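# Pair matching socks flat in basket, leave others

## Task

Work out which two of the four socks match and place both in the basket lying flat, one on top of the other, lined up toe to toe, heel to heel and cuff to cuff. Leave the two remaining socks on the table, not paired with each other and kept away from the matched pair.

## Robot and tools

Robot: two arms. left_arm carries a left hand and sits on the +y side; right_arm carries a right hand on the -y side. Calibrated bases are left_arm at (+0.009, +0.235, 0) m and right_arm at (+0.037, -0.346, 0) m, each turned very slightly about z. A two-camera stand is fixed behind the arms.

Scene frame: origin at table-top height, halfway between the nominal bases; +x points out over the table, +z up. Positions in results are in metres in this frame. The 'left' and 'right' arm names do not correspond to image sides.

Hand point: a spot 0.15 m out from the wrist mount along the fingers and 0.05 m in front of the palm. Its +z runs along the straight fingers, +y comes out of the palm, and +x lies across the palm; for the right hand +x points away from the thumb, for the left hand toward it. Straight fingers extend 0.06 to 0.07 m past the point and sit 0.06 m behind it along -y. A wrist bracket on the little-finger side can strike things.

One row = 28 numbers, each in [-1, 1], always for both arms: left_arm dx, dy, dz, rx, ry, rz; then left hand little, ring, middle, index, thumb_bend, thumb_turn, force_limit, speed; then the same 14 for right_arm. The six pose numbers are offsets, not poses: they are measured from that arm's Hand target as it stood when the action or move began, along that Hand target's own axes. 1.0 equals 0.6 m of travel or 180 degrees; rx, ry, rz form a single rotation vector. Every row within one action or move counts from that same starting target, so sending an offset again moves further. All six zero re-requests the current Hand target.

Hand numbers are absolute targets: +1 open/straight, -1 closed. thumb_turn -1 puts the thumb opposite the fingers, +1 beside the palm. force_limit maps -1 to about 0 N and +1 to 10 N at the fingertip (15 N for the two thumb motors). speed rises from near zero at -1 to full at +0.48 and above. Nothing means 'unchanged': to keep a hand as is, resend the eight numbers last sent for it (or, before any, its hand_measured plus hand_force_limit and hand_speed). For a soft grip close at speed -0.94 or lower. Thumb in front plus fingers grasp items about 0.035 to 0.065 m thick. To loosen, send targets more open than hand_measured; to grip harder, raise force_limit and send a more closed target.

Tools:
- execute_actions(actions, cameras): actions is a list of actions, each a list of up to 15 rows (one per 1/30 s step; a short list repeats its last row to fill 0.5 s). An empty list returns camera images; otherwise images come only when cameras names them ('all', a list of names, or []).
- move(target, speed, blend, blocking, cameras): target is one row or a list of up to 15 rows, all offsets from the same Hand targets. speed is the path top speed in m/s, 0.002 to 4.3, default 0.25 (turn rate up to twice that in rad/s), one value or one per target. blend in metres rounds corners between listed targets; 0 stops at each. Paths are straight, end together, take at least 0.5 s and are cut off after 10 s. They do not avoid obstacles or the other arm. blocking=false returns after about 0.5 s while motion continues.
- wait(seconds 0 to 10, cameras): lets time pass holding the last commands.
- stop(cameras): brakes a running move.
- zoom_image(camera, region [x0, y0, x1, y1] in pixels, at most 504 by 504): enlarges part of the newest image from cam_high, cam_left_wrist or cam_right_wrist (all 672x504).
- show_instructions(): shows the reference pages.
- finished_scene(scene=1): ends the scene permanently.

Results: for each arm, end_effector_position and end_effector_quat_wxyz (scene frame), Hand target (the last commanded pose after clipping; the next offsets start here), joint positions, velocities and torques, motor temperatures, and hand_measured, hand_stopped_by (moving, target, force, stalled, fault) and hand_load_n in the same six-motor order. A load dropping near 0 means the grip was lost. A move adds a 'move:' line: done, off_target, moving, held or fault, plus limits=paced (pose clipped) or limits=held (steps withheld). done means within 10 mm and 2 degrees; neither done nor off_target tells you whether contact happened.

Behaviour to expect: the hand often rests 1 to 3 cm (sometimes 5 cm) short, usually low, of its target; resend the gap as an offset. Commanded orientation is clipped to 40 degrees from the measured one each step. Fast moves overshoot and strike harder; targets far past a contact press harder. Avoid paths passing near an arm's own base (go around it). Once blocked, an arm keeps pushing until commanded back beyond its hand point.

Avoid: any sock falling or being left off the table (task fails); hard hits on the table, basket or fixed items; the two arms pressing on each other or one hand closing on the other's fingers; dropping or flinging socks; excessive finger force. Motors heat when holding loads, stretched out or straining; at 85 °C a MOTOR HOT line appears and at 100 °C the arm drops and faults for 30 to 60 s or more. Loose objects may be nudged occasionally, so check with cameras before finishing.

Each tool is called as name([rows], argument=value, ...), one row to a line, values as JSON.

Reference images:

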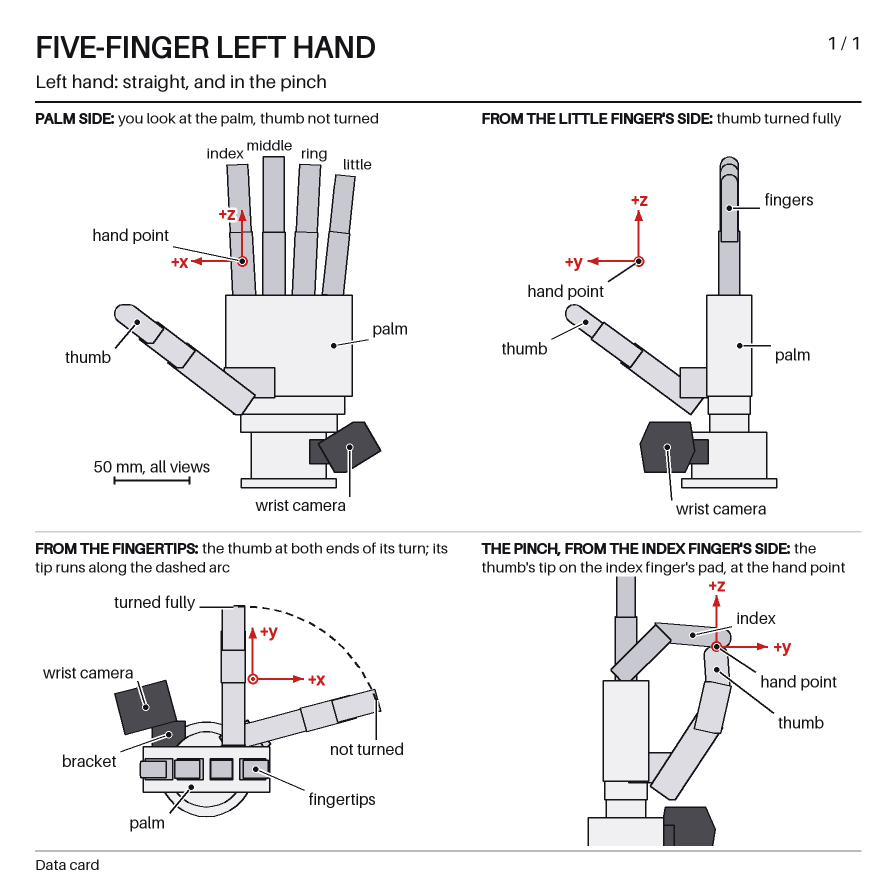

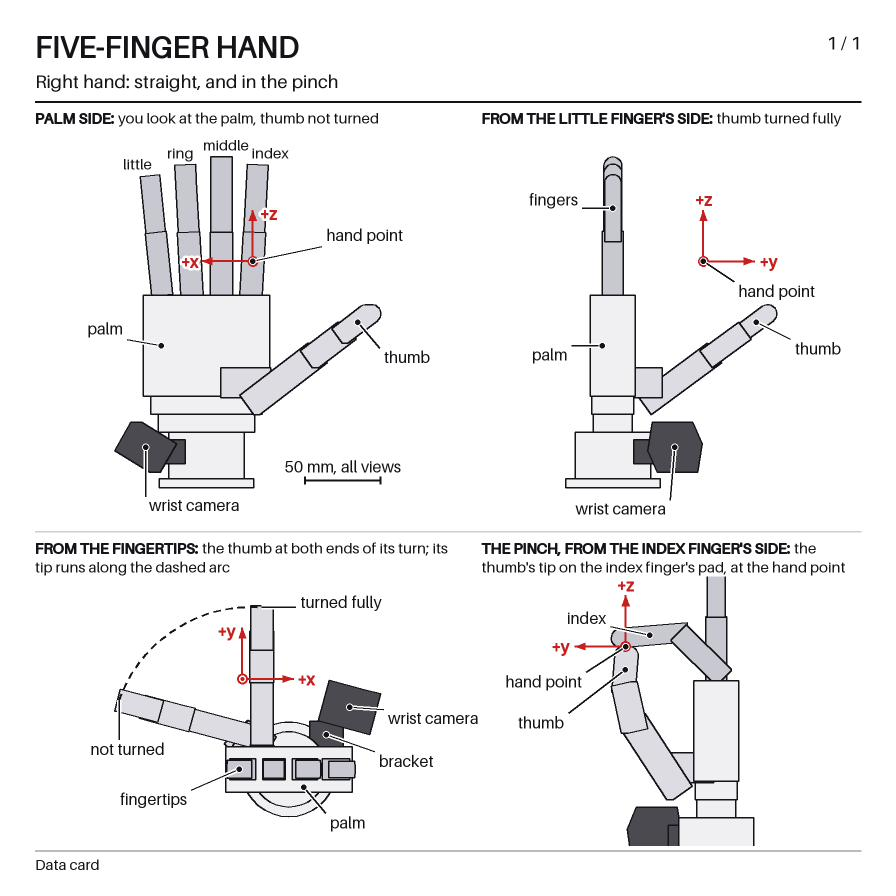

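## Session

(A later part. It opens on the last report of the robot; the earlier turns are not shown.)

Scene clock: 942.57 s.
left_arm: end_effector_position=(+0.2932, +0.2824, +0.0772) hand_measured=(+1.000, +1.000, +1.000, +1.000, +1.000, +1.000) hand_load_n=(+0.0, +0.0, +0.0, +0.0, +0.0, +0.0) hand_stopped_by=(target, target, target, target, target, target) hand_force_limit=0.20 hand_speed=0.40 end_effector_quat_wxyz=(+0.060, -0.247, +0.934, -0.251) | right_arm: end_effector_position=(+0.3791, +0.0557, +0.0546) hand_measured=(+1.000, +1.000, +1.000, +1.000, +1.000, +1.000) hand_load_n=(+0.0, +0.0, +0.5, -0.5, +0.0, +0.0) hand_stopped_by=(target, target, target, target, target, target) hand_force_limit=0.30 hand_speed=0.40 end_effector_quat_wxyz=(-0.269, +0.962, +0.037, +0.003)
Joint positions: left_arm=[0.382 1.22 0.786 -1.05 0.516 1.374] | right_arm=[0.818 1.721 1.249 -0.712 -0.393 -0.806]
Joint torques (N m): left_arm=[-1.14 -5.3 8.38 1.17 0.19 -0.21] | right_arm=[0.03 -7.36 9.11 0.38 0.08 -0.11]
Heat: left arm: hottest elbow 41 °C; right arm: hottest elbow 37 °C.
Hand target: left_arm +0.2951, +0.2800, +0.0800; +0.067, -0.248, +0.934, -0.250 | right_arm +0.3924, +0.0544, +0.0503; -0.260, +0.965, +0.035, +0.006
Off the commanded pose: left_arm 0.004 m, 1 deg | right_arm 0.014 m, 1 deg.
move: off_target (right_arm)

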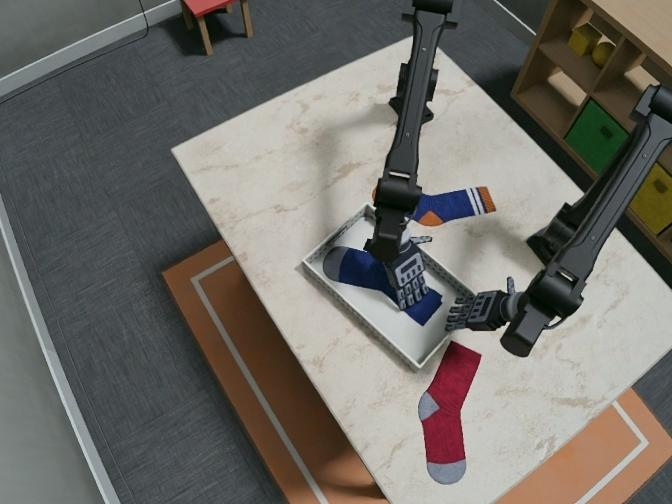

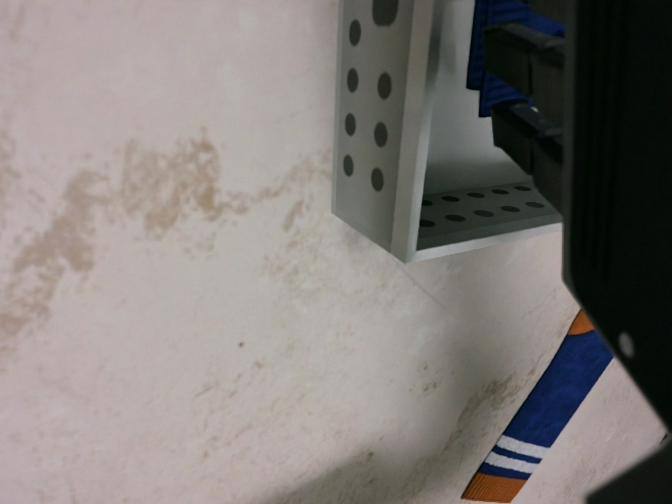

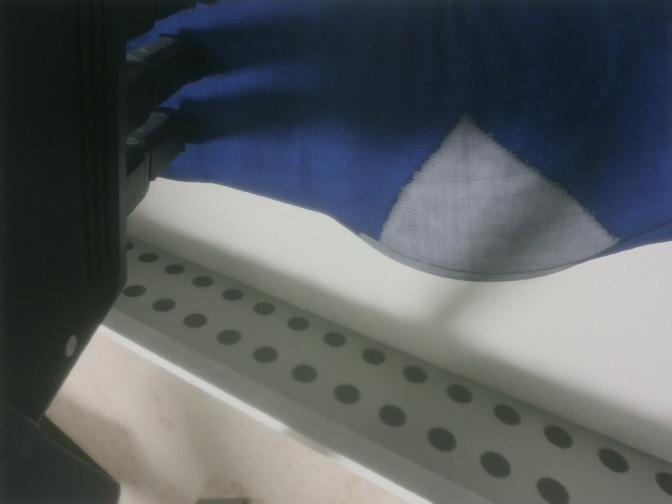

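move(target=[-0.0199, -0.0300, 0.0751, 0, 0, 0, 1,1,1,1,1,1,0.2,0.4, 0, 0, 0, 0, 0, 0, 1,1,1,1,1,1,0.3,0.4], cameras=["cam_high"], speed=0.12)

zoom_image(camera="cam_high", region=[400, 270, 470, 340])

Scene clock: 944.07 s.
left_arm: end_effector_position=(+0.3242, +0.2549, +0.0508) hand_measured=(+1.000, +1.000, +1.000, +1.000, +1.000, +1.000) hand_load_n=(+0.0, -0.5, +0.0, +0.0, +0.0, +0.0) hand_stopped_by=(target, target, target, target, target, target) hand_force_limit=0.20 hand_speed=0.40 end_effector_quat_wxyz=(+0.066, -0.243, +0.935, -0.250) | right_arm: end_effector_position=(+0.3791, +0.0557, +0.0546) hand_measured=(+1.000, +1.000, +1.000, +1.000, +1.000, +1.000) hand_load_n=(+0.0, +0.0, +0.5, +0.0, +0.0, +0.0) hand_stopped_by=(target, target, target, target, target, target) hand_force_limit=0.30 hand_speed=0.40 end_effector_quat_wxyz=(-0.269, +0.962, +0.037, +0.003)
Joint positions: left_arm=[0.27 1.3 0.775 -0.887 0.501 1.251] | right_arm=[0.818 1.721 1.249 -0.712 -0.393 -0.806]
Joint torques (N m): left_arm=[-0.73 -5.95 8.03 1.18 0.21 -0.22] | right_arm=[-0.09 -7.94 9.1 0.39 0.09 -0.18]
Heat: left arm: hottest elbow 40 °C; right arm: hottest elbow 37 °C.
Hand target: left_arm +0.3244, +0.2529, +0.0499; +0.067, -0.248, +0.934, -0.250 | right_arm +0.3924, +0.0544, +0.0503; -0.260, +0.965, +0.035, +0.006
Off the commanded pose: left_arm 0.002 m, 1 deg | right_arm 0.014 m, 1 deg.
move: off_target (right_arm)
Images, in order (width x height): cam_high 672x504.

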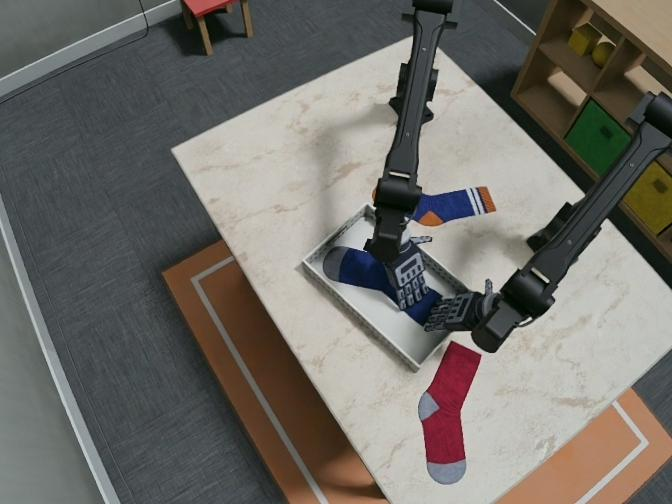

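Scaled by 7.200.

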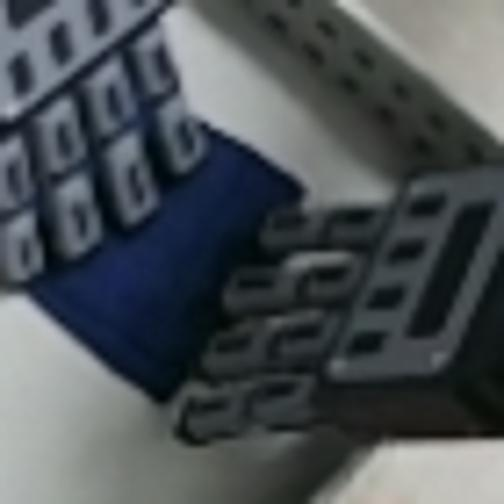

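move(target=[0.0161, 0.0164, 0.0329, 0, 0, 0, 1,1,1,1,1,1,0.2,0.4, 0, 0, 0, 0, 0, 0, 1,1,1,1,1,1,0.3,0.4], cameras=["cam_high"], speed=0.08)

zoom_image(camera="cam_high", region=[400, 270, 470, 340])

Scene clock: 945.17 s.
left_arm: end_effector_position=(+0.3228, +0.2516, +0.0367) hand_measured=(+1.000, +1.000, +1.000, +1.000, +1.000, +1.000) hand_load_n=(+0.0, +0.0, +0.0, +0.0, +0.0, +0.0) hand_stopped_by=(target, target, target, target, target, target) hand_force_limit=0.20 hand_speed=0.40 end_effector_quat_wxyz=(+0.077, -0.244, +0.933, -0.252) | right_arm: end_effector_position=(+0.3791, +0.0557, +0.0546) hand_measured=(+1.000, +1.000, +1.000, +1.000, +1.000, +1.000) hand_load_n=(+0.0, +0.0, +0.0, +0.0, +0.0, -0.5) hand_stopped_by=(target, target, target, target, target, target) hand_force_limit=0.30 hand_speed=0.40 end_effector_quat_wxyz=(-0.269, +0.962, +0.037, +0.003)
Joint positions: left_arm=[0.264 1.3 0.731 -0.815 0.503 1.236] | right_arm=[0.818 1.721 1.249 -0.712 -0.393 -0.806]
Joint torques (N m): left_arm=[-1.44 -4.54 6.78 1.54 0.06 -0.19] | right_arm=[0.03 -7.94 9.09 0.38 0.09 -0.14]
Heat: left arm: hottest elbow 40 °C; right arm: hottest elbow 37 °C.
Hand target: left_arm +0.3167, +0.2470, +0.0279; +0.067, -0.248, +0.934, -0.250 | right_arm +0.3924, +0.0544, +0.0503; -0.260, +0.965, +0.035, +0.006
Off the commanded pose: left_arm 0.012 m, 1 deg | right_arm 0.014 m, 1 deg.
move: off_target (left_arm, right_arm)
Images, in order (width x height): cam_high 672x504.

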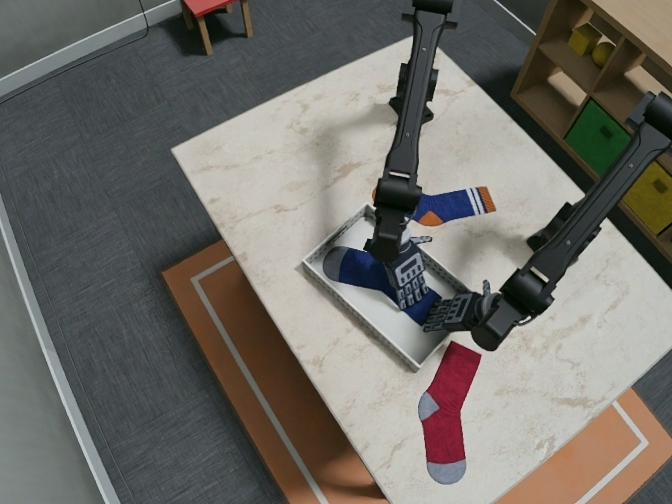

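Scaled by 7.200.

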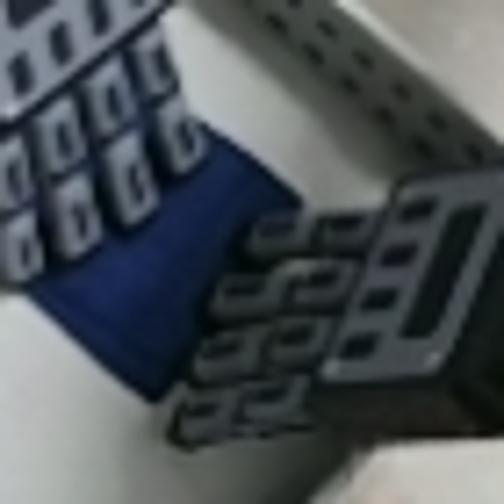

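move([
  [0.0055, -0.0106, -0.0285, 0, 0, 0, 1,1,1,1,1,1,0.2,0.4, 0, 0, 0, 0, 0, 0, 1,1,1,1,1,1,0.3,0.4],
  [0.0055, 0.0061, 0.0003, 0, 0, 0, 1,1,1,1,1,1,0.2,0.4, 0, 0, 0, 0, 0, 0, 1,1,1,1,1,1,0.3,0.4],
], cameras=["cam_high"], speed=0.08)

zoom_image(camera="cam_high", region=[400, 270, 470, 340])

Scene clock: 946.80 s.
left_arm: end_effector_position=(+0.3178, +0.2502, +0.0368) hand_measured=(+1.000, +1.000, +1.000, +1.000, +1.000, +1.000) hand_load_n=(+0.0, +0.0, +0.5, +0.0, +0.0, -0.5) hand_stopped_by=(target, target, target, target, target, target) hand_force_limit=0.20 hand_speed=0.40 end_effector_quat_wxyz=(+0.078, -0.244, +0.933, -0.253) | right_arm: end_effector_position=(+0.3791, +0.0557, +0.0546) hand_measured=(+1.000, +1.000, +1.000, +1.000, +1.000, +1.000) hand_load_n=(+0.0, +0.0, +0.0, +0.0, +0.0, +0.0) hand_stopped_by=(target, target, target, target, target, target) hand_force_limit=0.30 hand_speed=0.40 end_effector_quat_wxyz=(-0.269, +0.962, +0.037, +0.003)
Joint positions: left_arm=[0.264 1.284 0.717 -0.814 0.505 1.235] | right_arm=[0.818 1.721 1.249 -0.712 -0.393 -0.806]
Joint torques (N m): left_arm=[-1.03 -3.96 6.93 1.58 0 -0.1] | right_arm=[0.21 -7.59 9.09 0.29 0.1 -0.16]
Heat: left arm: hottest elbow 40 °C; right arm: hottest elbow 37 °C.
Hand target: left_arm +0.3124, +0.2481, +0.0259; +0.067, -0.248, +0.934, -0.250 | right_arm +0.3924, +0.0544, +0.0503; -0.260, +0.965, +0.035, +0.006
Off the commanded pose: left_arm 0.012 m, 1 deg | right_arm 0.014 m, 1 deg.
move: off_target (left_arm, right_arm)
Images, in order (width x height): cam_high 672x504.

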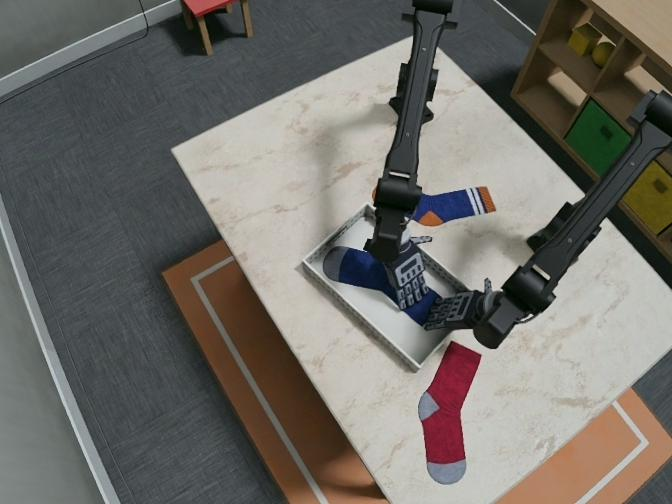

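Scaled by 7.200.

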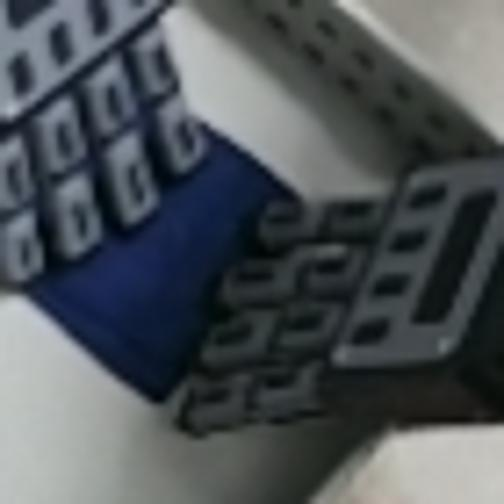

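move([
  [-0.0005, -0.0104, -0.0325, 0, 0, 0, 1,1,1,1,1,1,0.2,0.4, 0, 0, 0, 0, 0, 0, 1,1,1,1,1,1,0.3,0.4],
  [-0.0005, 0.0078, -0.0010, 0, 0, 0, 1,1,1,1,1,1,0.2,0.4, 0, 0, 0, 0, 0, 0, 1,1,1,1,1,1,0.3,0.4],
], cameras=["cam_high"], speed=0.08)

zoom_image(camera="cam_high", region=[400, 270, 470, 340])

Scene clock: 948.53 s.
left_arm: end_effector_position=(+0.3161, +0.2488, +0.0363) hand_measured=(+1.000, +1.000, +1.000, +1.000, +1.000, +1.000) hand_load_n=(+0.0, +0.0, +0.5, +0.0, +0.0, +0.0) hand_stopped_by=(target, target, target, target, target, target) hand_force_limit=0.20 hand_speed=0.40 end_effector_quat_wxyz=(+0.075, -0.244, +0.932, -0.256) | right_arm: end_effector_position=(+0.3791, +0.0557, +0.0546) hand_measured=(+1.000, +1.000, +1.000, +1.000, +1.000, +1.000) hand_load_n=(+0.0, +0.0, +0.5, +0.0, +0.0, +0.0) hand_stopped_by=(target, target, target, target, target, target) hand_force_limit=0.30 hand_speed=0.40 end_effector_quat_wxyz=(-0.269, +0.962, +0.037, +0.003)
Joint positions: left_arm=[0.264 1.284 0.714 -0.817 0.51 1.235] | right_arm=[0.818 1.721 1.249 -0.712 -0.393 -0.806]
Joint torques (N m): left_arm=[-0.03 -3.6 6.86 1.61 -0.09 0.02] | right_arm=[-0.44 -7.53 9.05 0.61 0.11 -0.13]
Heat: left arm: hottest elbow 40 °C; right arm: hottest elbow 37 °C.
Hand target: left_arm +0.3104, +0.2520, +0.0241; +0.067, -0.248, +0.934, -0.250 | right_arm +0.3924, +0.0544, +0.0503; -0.260, +0.965, +0.035, +0.006
Off the commanded pose: left_arm 0.014 m, 1 deg | right_arm 0.014 m, 1 deg.
move: off_target (left_arm, right_arm)
Images, in order (width x height): cam_high 672x504.

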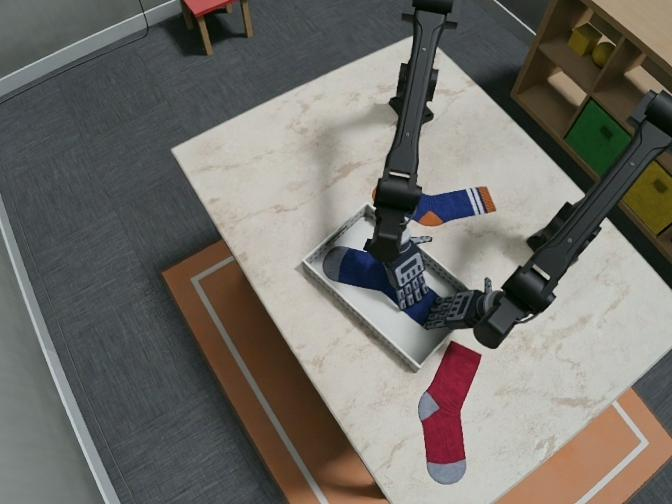

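Scaled by 7.200.

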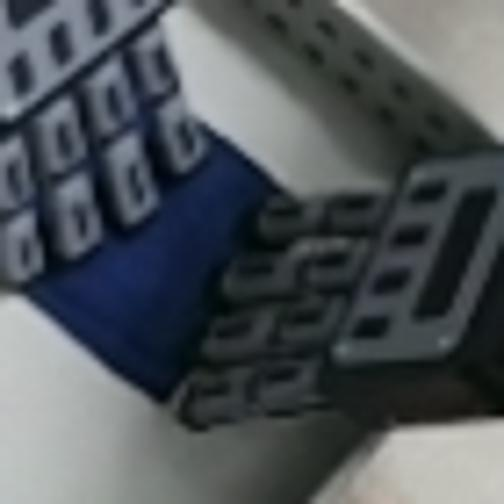

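move([
  [-0.0050, -0.0258, -0.0620, 0, 0, 0, 1,1,1,1,1,1,0.2,0.4, 0, 0, 0, 0, 0, 0, 1,1,1,1,1,1,0.3,0.4],
  [-0.0033, 0.0050, -0.0029, 0, 0, 0, 1,1,1,1,1,1,0.2,0.4, 0, 0, 0, 0, 0, 0, 1,1,1,1,1,1,0.3,0.4],
], cameras=["cam_high"], speed=0.12)

zoom_image(camera="cam_high", region=[400, 270, 470, 340])

Scene clock: 950.33 s.
left_arm: end_effector_position=(+0.3143, +0.2524, +0.0349) hand_measured=(+1.000, +1.000, +1.000, +1.000, +1.000, +1.000) hand_load_n=(+0.0, +0.0, +0.0, +0.0, +0.0, +0.0) hand_stopped_by=(target, target, target, target, target, target) hand_force_limit=0.20 hand_speed=0.40 end_effector_quat_wxyz=(+0.072, -0.248, +0.931, -0.257) | right_arm: end_effector_position=(+0.3791, +0.0557, +0.0546) hand_measured=(+1.000, +1.000, +1.000, +1.000, +1.000, +1.000) hand_load_n=(+0.0, +0.0, +0.5, +0.0, +0.0, -0.5) hand_stopped_by=(target, target, target, target, target, target) hand_force_limit=0.30 hand_speed=0.40 end_effector_quat_wxyz=(-0.269, +0.962, +0.037, +0.003)
Joint positions: left_arm=[0.28 1.289 0.714 -0.823 0.515 1.245] | right_arm=[0.818 1.721 1.249 -0.712 -0.393 -0.806]
Joint torques (N m): left_arm=[-0.09 -3.6 7.08 1.52 -0.2 0.1] | right_arm=[0.03 -7.47 9.13 0.51 0.11 -0.14]
Heat: left arm: hottest elbow 40 °C; right arm: hottest elbow 37 °C.
Hand target: left_arm +0.3104, +0.2559, +0.0241; +0.067, -0.248, +0.934, -0.250 | right_arm +0.3924, +0.0544, +0.0503; -0.260, +0.965, +0.035, +0.006
Off the commanded pose: left_arm 0.012 m, 1 deg | right_arm 0.014 m, 1 deg.
move: off_target (left_arm, right_arm)
Images, in order (width x height): cam_high 672x504.

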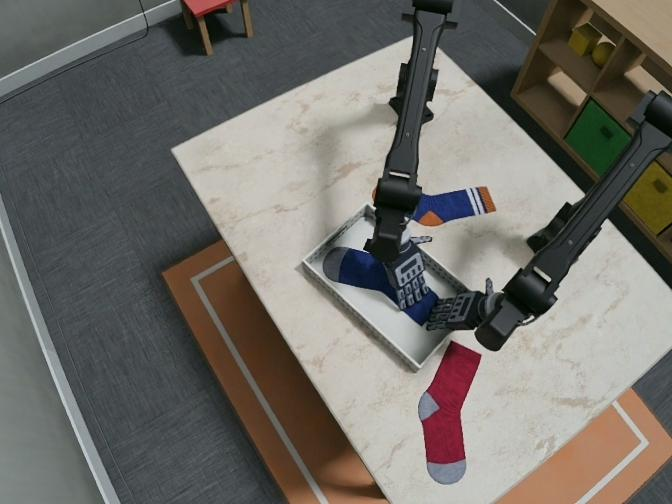

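Scaled by 7.200.

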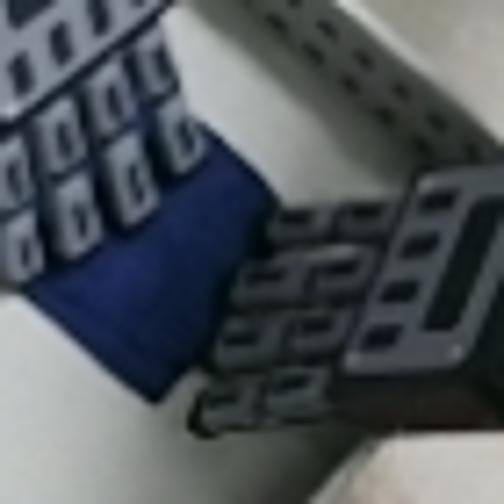

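zoom_image(camera="cam_high", region=[420, 280, 450, 310])

Scaled by 16.800.

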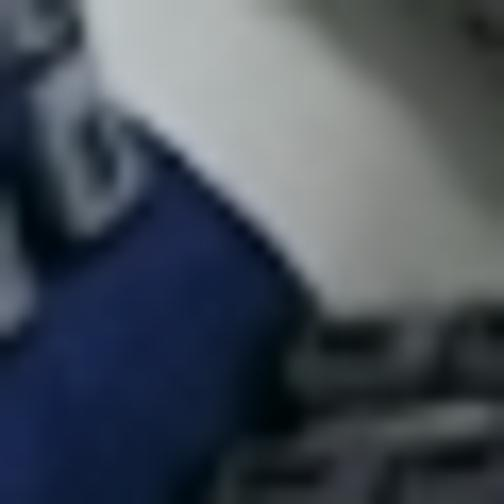

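move(target=[0, 0, 0, 0, 0, 0, 1,1,1,1,1,1,0.2,0.4, 0.0375, -0.0077, 0.0082, 0, 0, 0, 1,1,1,1,1,1,0.3,0.4], cameras=["cam_high"], speed=0.04)

zoom_image(camera="cam_high", region=[400, 270, 470, 340])

Scene clock: 951.83 s.
left_arm: end_effector_position=(+0.3161, +0.2531, +0.0348) hand_measured=(+1.000, +1.000, +1.000, +1.000, +1.000, +1.000) hand_load_n=(+0.0, +0.0, +0.5, +0.0, +0.0, +0.0) hand_stopped_by=(target, target, target, target, target, target) hand_force_limit=0.20 hand_speed=0.40 end_effector_quat_wxyz=(+0.076, -0.247, +0.931, -0.257) | right_arm: end_effector_position=(+0.3991, +0.0639, +0.0550) hand_measured=(+1.000, +1.000, +1.000, +1.000, +1.000, +1.000) hand_load_n=(+0.0, +0.0, +0.5, +0.0, +0.0, +0.0) hand_stopped_by=(target, target, target, target, target, target) hand_force_limit=0.30 hand_speed=0.40 end_effector_quat_wxyz=(-0.269, +0.962, +0.038, +0.002)
Joint positions: left_arm=[0.28 1.289 0.714 -0.816 0.514 1.245] | right_arm=[0.803 1.769 1.318 -0.741 -0.4 -0.823]
Joint torques (N m): left_arm=[-0.56 -3.6 7.04 1.32 -0.18 0.07] | right_arm=[-0.44 -7.94 9.4 0.57 0.11 -0.16]
Heat: left arm: hottest elbow 39 °C; right arm: hottest elbow 37 °C.
Hand target: left_arm +0.3104, +0.2559, +0.0241; +0.067, -0.248, +0.934, -0.250 | right_arm +0.4145, +0.0623, +0.0490; -0.260, +0.965, +0.035, +0.006
Off the commanded pose: left_arm 0.012 m, 1 deg | right_arm 0.017 m, 1 deg.
move: off_target (left_arm, right_arm)
Images, in order (width x height): cam_high 672x504.

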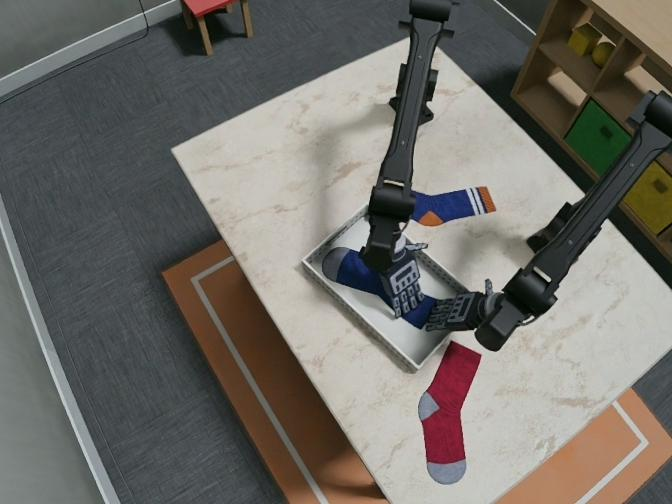

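Scaled by 7.200.

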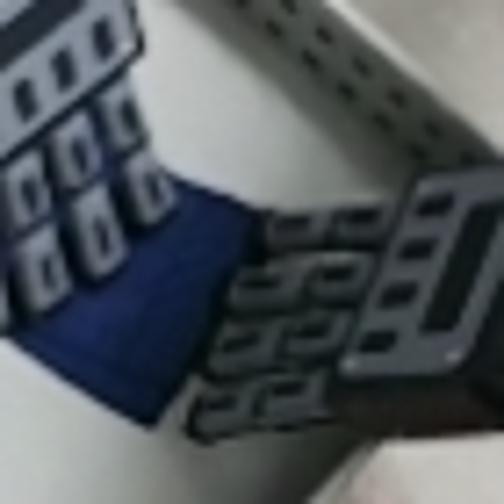

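move([
  [-0.0277, -0.0605, -0.0806, 0, 0, 0, 1,1,1,1,1,1,0.2,0.4, 0, 0, 0, 0, 0, 0, 1,1,1,1,1,1,0.3,0.4],
  [-0.1171, -0.2419, -0.2952, 0.165, 0.0786, 0.0786, 1,1,1,1,1,1,0.2,0.4, 0, 0, 0, 0, 0, 0, 1,1,1,1,1,1,0.3,0.4],
], cameras=["cam_high", "cam_left_wrist"], speed=[0.12, 0.25], blend=[0.02, 0])

zoom_image(camera="cam_left_wrist", region=[0, 0, 250, 250])

Scene clock: 954.60 s.
left_arm: end_effector_position=(+0.3752, +0.2489, +0.2283) hand_measured=(+1.000, +1.000, +1.000, +1.000, +1.000, +1.000) hand_load_n=(+0.0, +0.0, +0.0, +0.0, +0.0, +0.0) hand_stopped_by=(target, target, target, target, target, target) hand_force_limit=0.20 hand_speed=0.40 end_effector_quat_wxyz=(+0.044, -0.113, +0.866, -0.484) | right_arm: end_effector_position=(+0.3991, +0.0639, +0.0550) hand_measured=(+1.000, +1.000, +1.000, +1.000, +1.000, +1.000) hand_load_n=(+0.0, +0.0, +0.0, +0.0, +0.0, +0.0) hand_stopped_by=(target, target, target, target, target, target) hand_force_limit=0.30 hand_speed=0.40 end_effector_quat_wxyz=(-0.269, +0.962, +0.038, +0.002)
Joint positions: left_arm=[0.432 1.446 1.281 -1.676 0.992 1.851] | right_arm=[0.803 1.769 1.318 -0.741 -0.4 -0.823]
Joint torques (N m): left_arm=[0.21 -7.88 13.98 -0.32 0.65 0.12] | right_arm=[-0.67 -7.82 9.33 0.62 0.16 -0.13]
Heat: left arm: hottest elbow 39 °C; right arm: hottest elbow 37 °C.
Hand target: left_arm +0.3897, +0.2584, +0.2501; +0.044, -0.075, +0.863, -0.498 | right_arm +0.4145, +0.0624, +0.0490; -0.260, +0.965, +0.035, +0.006
Off the commanded pose: left_arm 0.028 m, 5 deg | right_arm 0.017 m, 1 deg.
joint sent to its limit (left arm) — joint 4 (wrist pitch), lower limit. The joint targets are off in orientation, not in position.
move: off_target (left_arm, right_arm)
Images, in order (width x height): cam_high 672x504, cam_left_wrist 672x504.

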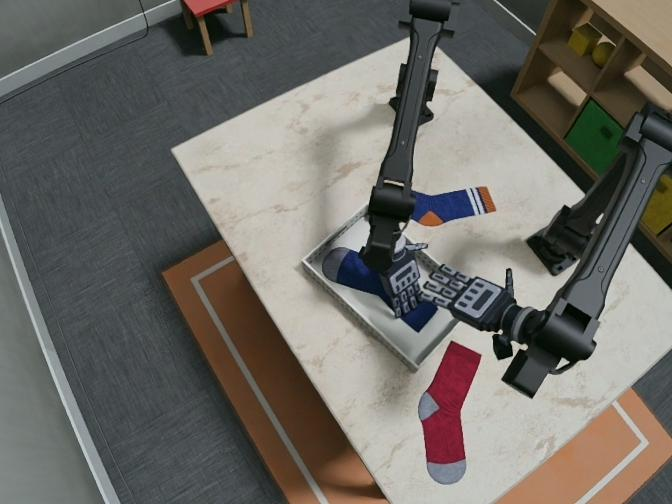

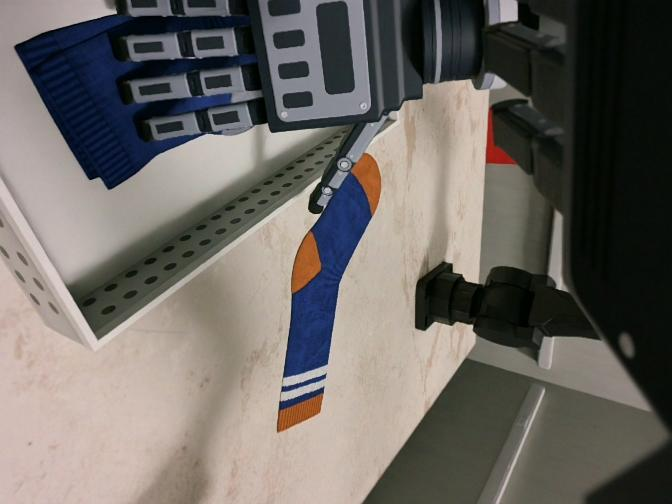

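Scaled by 2.016.

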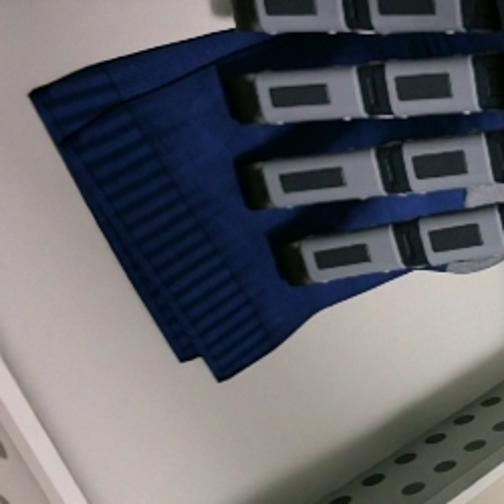

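move([
  [0, 0, 0, 0, 0, 0, 1,1,1,1,1,1,0.2,0.4, 0.025, -0.0400, -0.0650, 0, 0, 0, 1,1,1,1,1,1,0.3,0.4],
  [0, 0, 0, 0, 0, 0, 1,1,1,1,1,1,0.2,0.4, 0.10, 0.03, -0.35, 0.1667, 0, 0, 1,1,1,1,1,1,0.3,0.4],
], cameras=["cam_high", "cam_left_wrist", "cam_right_wrist"], speed=[0.1, 0.3], blend=[0.02, 0])

zoom_image(camera="cam_left_wrist", region=[0, 0, 336, 300])

zoom_image(camera="cam_high", region=[310, 220, 450, 340])

zoom_image(camera="cam_right_wrist", region=[300, 0, 672, 300])

Scene clock: 958.70 s.
left_arm: end_effector_position=(+0.3752, +0.2490, +0.2283) hand_measured=(+1.000, +1.000, +1.000, +1.000, +1.000, +1.000) hand_load_n=(-0.5, +0.0, +0.0, +0.0, +0.0, +0.0) hand_stopped_by=(target, target, target, target, target, target) hand_force_limit=0.20 hand_speed=0.40 end_effector_quat_wxyz=(+0.044, -0.113, +0.866, -0.484) | right_arm: end_effector_position=(+0.4765, -0.0592, +0.2076) hand_measured=(+1.000, +1.000, +1.000, +1.000, +1.000, +1.000) hand_load_n=(+0.0, +0.0, +0.0, +0.0, +0.0, +0.0) hand_stopped_by=(target, target, target, target, target, target) hand_force_limit=0.30 hand_speed=0.40 end_effector_quat_wxyz=(-0.497, +0.868, +0.021, -0.013)
Joint positions: left_arm=[0.432 1.446 1.281 -1.676 0.992 1.852] | right_arm=[0.363 1.594 1.378 -0.944 -0.986 -1.087]
Joint torques (N m): left_arm=[-0.56 -8.23 13.89 -0.29 0.63 0.18] | right_arm=[1.32 -9.93 9.02 0.38 -1 -0.14]
Heat: left arm: hottest elbow 39 °C; right arm: hottest elbow 37 °C.
Hand target: left_arm +0.3897, +0.2584, +0.2501; +0.044, -0.075, +0.863, -0.498 | right_arm +0.4771, -0.0548, +0.2233; -0.501, +0.865, +0.035, -0.003
Off the commanded pose: left_arm 0.028 m, 5 deg | right_arm 0.016 m, 2 deg.
joint sent to its limit (left arm) — joint 4 (wrist pitch), lower limit. The joint targets are off in orientation, not in position.
move: off_target (left_arm, right_arm)

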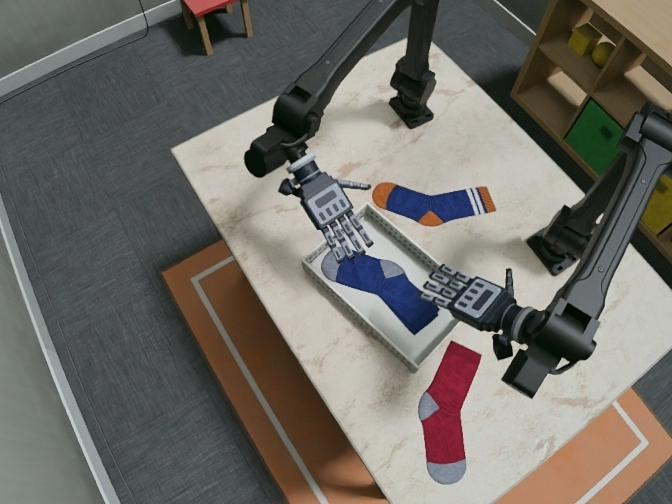

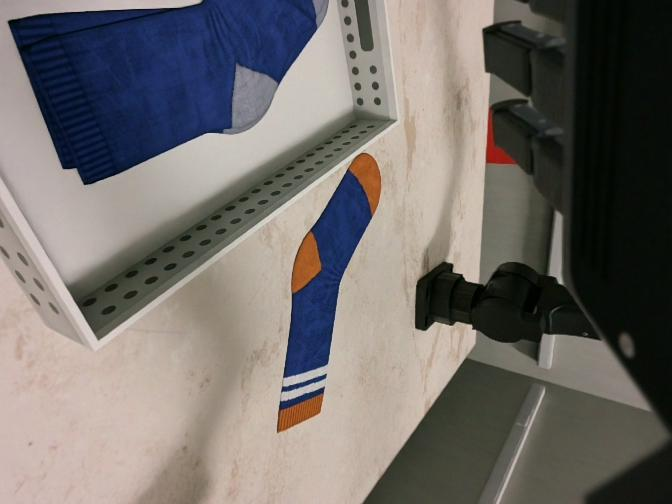

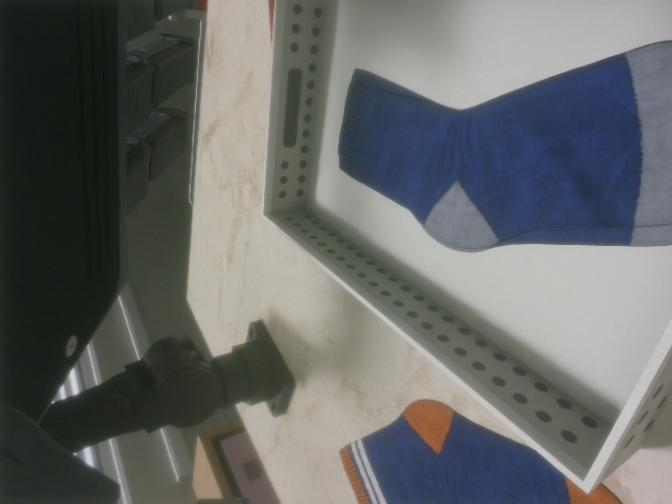

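Scaled by 1.500.

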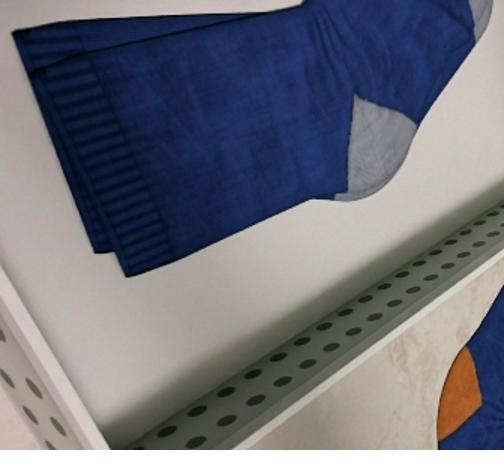

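Scaled by 3.600.

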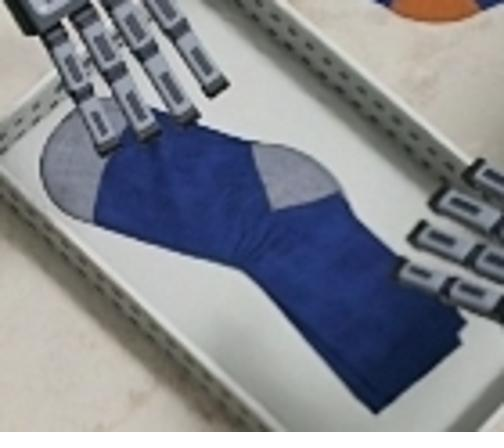

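Scaled by 1.355.

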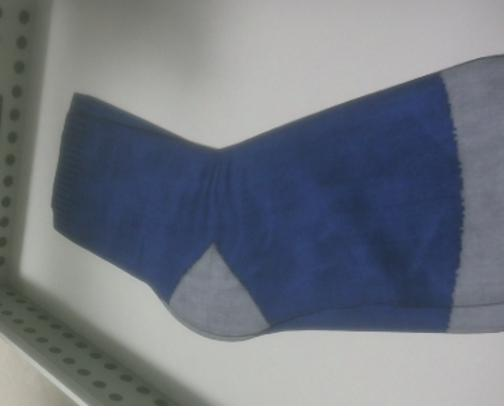

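move(target=[-0.0671, 0.2750, 0.1107, -0.1667, 0, 0, 1,1,1,1,1,1,0.2,0.4, 0, 0, 0, 0, 0, 0, 1,1,1,1,1,1,0.3,0.4], cameras=["cam_high"], speed=0.2)

zoom_image(camera="cam_high", region=[370, 260, 470, 360])

Scene clock: 963.67 s.
left_arm: end_effector_position=(+0.4257, +0.2930, +0.0752) hand_measured=(+1.000, +1.000, +1.000, +1.000, +1.000, +1.000) hand_load_n=(+0.0, +0.0, +0.0, +0.0, +0.0, -0.5) hand_stopped_by=(target, target, target, target, target, target) hand_force_limit=0.20 hand_speed=0.40 end_effector_quat_wxyz=(+0.024, -0.078, +0.962, -0.260) | right_arm: end_effector_position=(+0.4766, -0.0592, +0.2076) hand_measured=(+1.000, +1.000, +1.000, +1.000, +1.000, +1.000) hand_load_n=(+0.0, +0.0, +0.0, +0.0, +0.0, +0.0) hand_stopped_by=(target, target, target, target, target, target) hand_force_limit=0.30 hand_speed=0.40 end_effector_quat_wxyz=(-0.497, +0.868, +0.021, -0.013)
Joint positions: left_arm=[0.284 1.616 1.188 -1.184 0.528 1.664] | right_arm=[0.363 1.594 1.378 -0.944 -0.986 -1.088]
Joint torques (N m): left_arm=[-1.2 -9.93 7.98 0.8 0.1 -0.21] | right_arm=[1.55 -9.7 9.01 0.49 -1 -0.16]
Heat: left arm: hottest elbow 39 °C; right arm: hottest elbow 37 °C.
Hand target: left_arm +0.4251, +0.2901, +0.0741; +0.023, -0.084, +0.962, -0.258 | right_arm +0.4771, -0.0548, +0.2233; -0.501, +0.865, +0.035, -0.003
Off the commanded pose: left_arm 0.003 m, 1 deg | right_arm 0.016 m, 2 deg.
move: off_target (right_arm)
Images, in order (width x height): cam_high 672x504.

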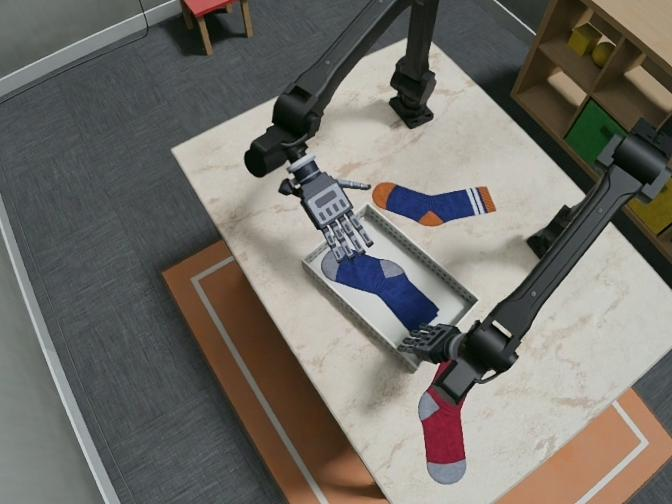

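Scaled by 5.040.

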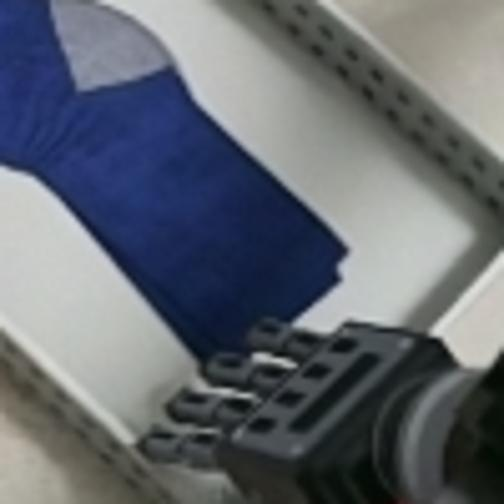

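move([
  [0,0,0,0,0,0, 1,1,1,1,1,1,0.2,0.4, -0.2800, 0.0300, 0.1500, -0.0636, 0.1864, 0.1864, 1,1,1,1,1,1,0.3,0.4],
], cameras=["cam_high"], speed=0.3)

Scene clock: 966.53 s.
left_arm: end_effector_position=(+0.4257, +0.2930, +0.0752) hand_measured=(+1.000, +1.000, +1.000, +1.000, +1.000, +1.000) hand_load_n=(+0.5, +0.0, -0.5, +0.0, +0.0, +0.0) hand_stopped_by=(target, target, target, target, target, target) hand_force_limit=0.20 hand_speed=0.40 end_effector_quat_wxyz=(+0.024, -0.078, +0.962, -0.260) | right_arm: end_effector_position=(+0.3045, -0.0008, +0.1487) hand_measured=(+1.000, +1.000, +1.000, +1.000, +1.000, +1.000) hand_load_n=(+0.0, +0.0, +0.0, +0.0, +0.0, -0.5) hand_stopped_by=(target, target, target, target, target, target) hand_force_limit=0.30 hand_speed=0.40 end_effector_quat_wxyz=(-0.367, +0.854, -0.354, +0.099)
Joint positions: left_arm=[0.284 1.616 1.188 -1.184 0.528 1.664] | right_arm=[0.855 1.151 0.817 -0.459 -0.08 0.047]
Joint torques (N m): left_arm=[-0.91 -9.7 8.01 0.83 0.1 -0.22] | right_arm=[0.73 -4.84 7.79 2.67 0.04 0.14]
Heat: left arm: hottest elbow 39 °C; right arm: hottest elbow 37 °C.
Hand target: left_arm +0.4251, +0.2901, +0.0741; +0.023, -0.084, +0.962, -0.258 | right_arm +0.3069, +0.0034, +0.1581; -0.381, +0.847, -0.356, +0.104
Off the commanded pose: left_arm 0.003 m, 1 deg | right_arm 0.010 m, 2 deg.
move: done
Images, in order (width x height): cam_high 672x504.

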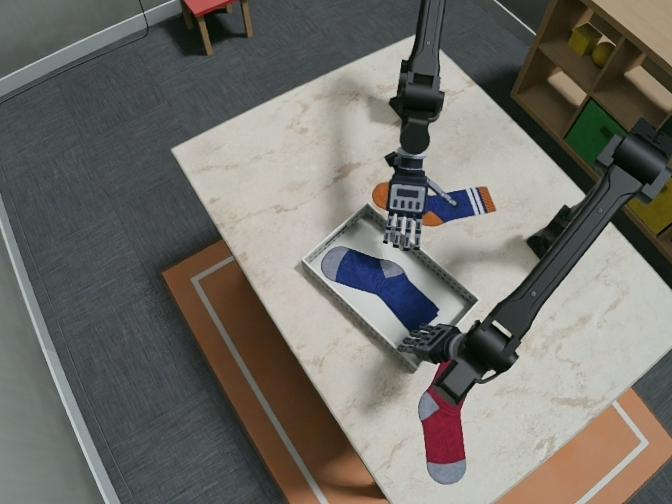

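move([
  [0,0,0,0,0,0, 1,1,1,1,1,1,0.2,0.4, -0.2425, -0.0865, 0.1725, -0.0636, 0.1863, 0.1863, 1,1,1,1,1,1,0.3,0.4],
], cameras=["cam_high", "cam_left_wrist", "cam_right_wrist"], speed=0.25)

zoom_image(camera="cam_high", region=[390, 250, 490, 350])

Scene clock: 969.30 s.
left_arm: end_effector_position=(+0.4257, +0.2930, +0.0752) hand_measured=(+1.000, +1.000, +1.000, +1.000, +1.000, +1.000) hand_load_n=(+0.0, +0.0, +0.0, +0.0, +0.0, -0.5) hand_stopped_by=(target, target, target, target, target, target) hand_force_limit=0.20 hand_speed=0.40 end_effector_quat_wxyz=(+0.024, -0.078, +0.962, -0.260) | right_arm: end_effector_position=(+0.2705, +0.1682, +0.1175) hand_measured=(+1.000, +1.000, +1.000, +1.000, +1.000, +1.000) hand_load_n=(+0.0, +0.0, +0.0, +0.0, +0.0, +0.0) hand_stopped_by=(target, target, target, target, target, target) hand_force_limit=0.30 hand_speed=0.40 end_effector_quat_wxyz=(-0.175, +0.685, -0.678, +0.199)
Joint positions: left_arm=[0.284 1.616 1.188 -1.184 0.528 1.664] | right_arm=[1.263 1.719 1.438 -1.113 0.51 1.152]
Joint torques (N m): left_arm=[-0.62 -9.7 7.88 0.8 0.11 -0.22] | right_arm=[1.26 -9.93 10.84 0.09 0.55 0.07]
Heat: left arm: hottest elbow 39 °C; right arm: hottest elbow 37 °C.
Hand target: left_arm +0.4251, +0.2901, +0.0741; +0.023, -0.084, +0.962, -0.258 | right_arm +0.2746, +0.1855, +0.1382; -0.194, +0.678, -0.683, +0.192
Off the commanded pose: left_arm 0.003 m, 1 deg | right_arm 0.027 m, 2 deg.
move: off_target (right_arm)

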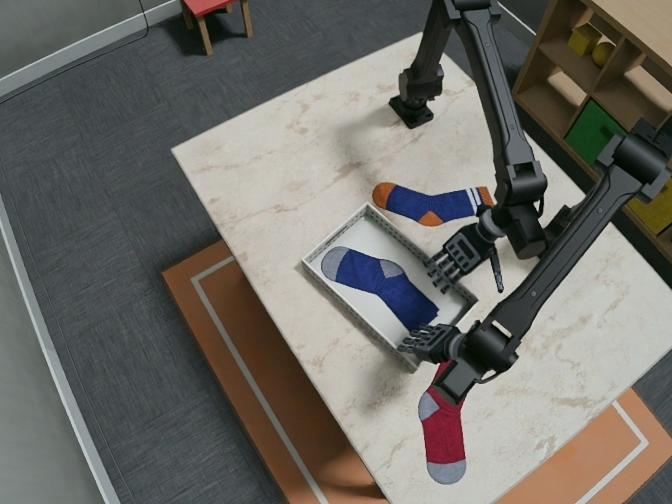

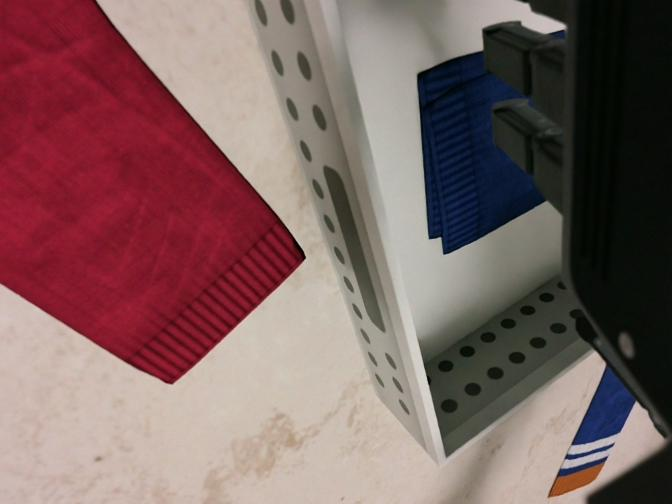

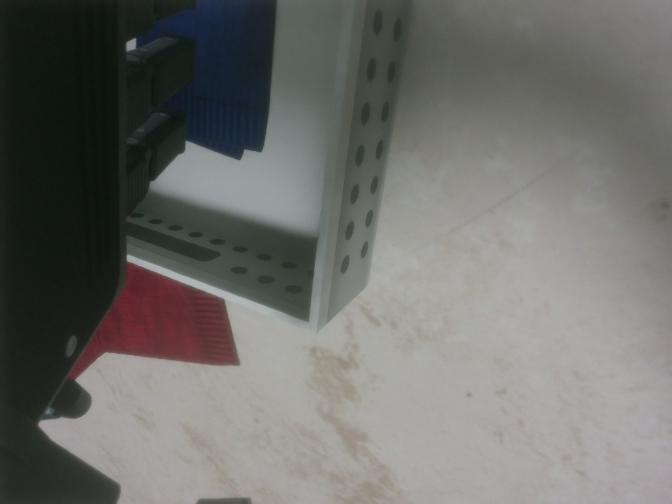

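Scaled by 5.040.

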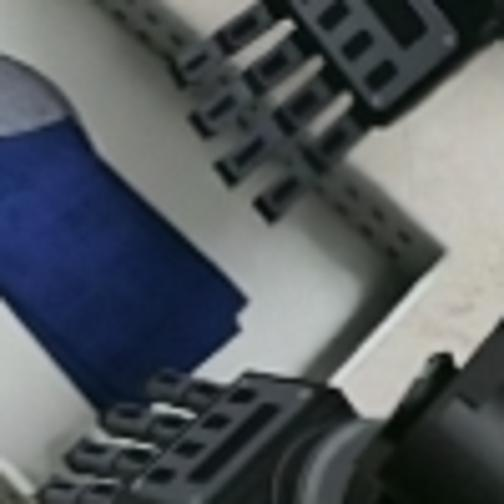

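move([
  [0,0,0,0,0,0, 1,1,1,1,1,1,0.2,0.4, 0.0192, 0.0167, 0.1120, 0, 0, 0, 1,1,1,1,1,1,0.3,0.4],
], cameras=["cam_high"], speed=0.12)

zoom_image(camera="cam_high", region=[400, 270, 470, 340])

Scene clock: 970.70 s.
left_arm: end_effector_position=(+0.4257, +0.2930, +0.0752) hand_measured=(+1.000, +1.000, +1.000, +1.000, +1.000, +1.000) hand_load_n=(+0.0, +0.0, +0.0, +0.0, +0.0, -0.5) hand_stopped_by=(target, target, target, target, target, target) hand_force_limit=0.20 hand_speed=0.40 end_effector_quat_wxyz=(+0.024, -0.078, +0.962, -0.260) | right_arm: end_effector_position=(+0.2968, +0.1689, +0.0709) hand_measured=(+1.000, +1.000, +1.000, +1.000, +1.000, +1.000) hand_load_n=(+0.0, +0.0, +0.0, +0.0, +0.0, +0.0) hand_stopped_by=(target, target, target, target, target, target) hand_force_limit=0.30 hand_speed=0.40 end_effector_quat_wxyz=(-0.184, +0.678, -0.684, +0.197)
Joint positions: left_arm=[0.284 1.616 1.188 -1.184 0.528 1.664] | right_arm=[1.219 1.77 1.374 -0.959 0.505 1.116]
Joint torques (N m): left_arm=[-1.03 -9.58 7.87 0.88 0.09 -0.26] | right_arm=[0.21 -10.52 7.21 1.68 0.29 -0.15]
Heat: left arm: hottest elbow 39 °C; right arm: hottest elbow 37 °C.
Hand target: left_arm +0.4251, +0.2901, +0.0741; +0.023, -0.084, +0.962, -0.258 | right_arm +0.3012, +0.1740, +0.0755; -0.194, +0.678, -0.682, +0.192
Off the commanded pose: left_arm 0.003 m, 1 deg | right_arm 0.008 m, 1 deg.
move: done
Images, in order (width x height): cam_high 672x504.

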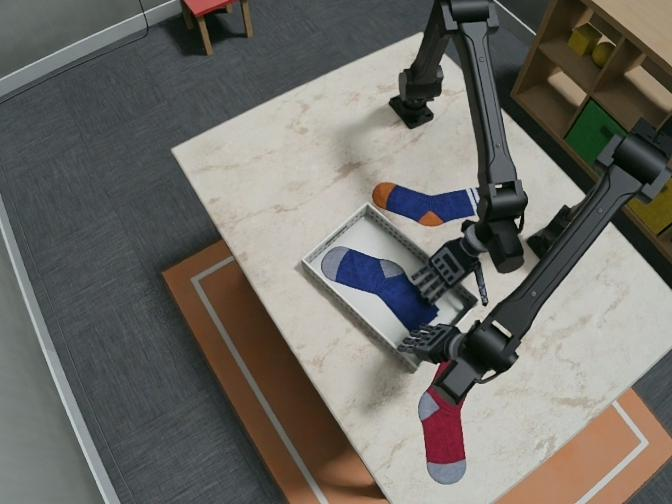

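Scaled by 7.200.

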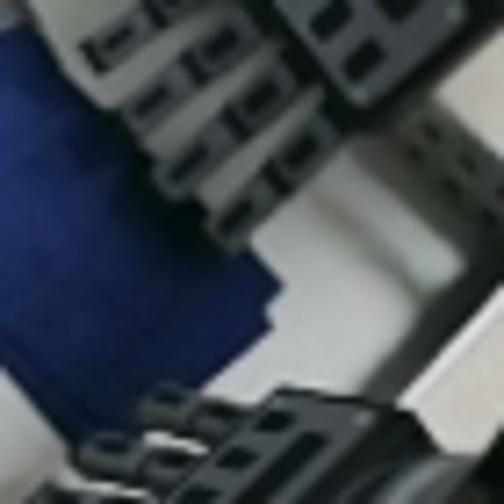

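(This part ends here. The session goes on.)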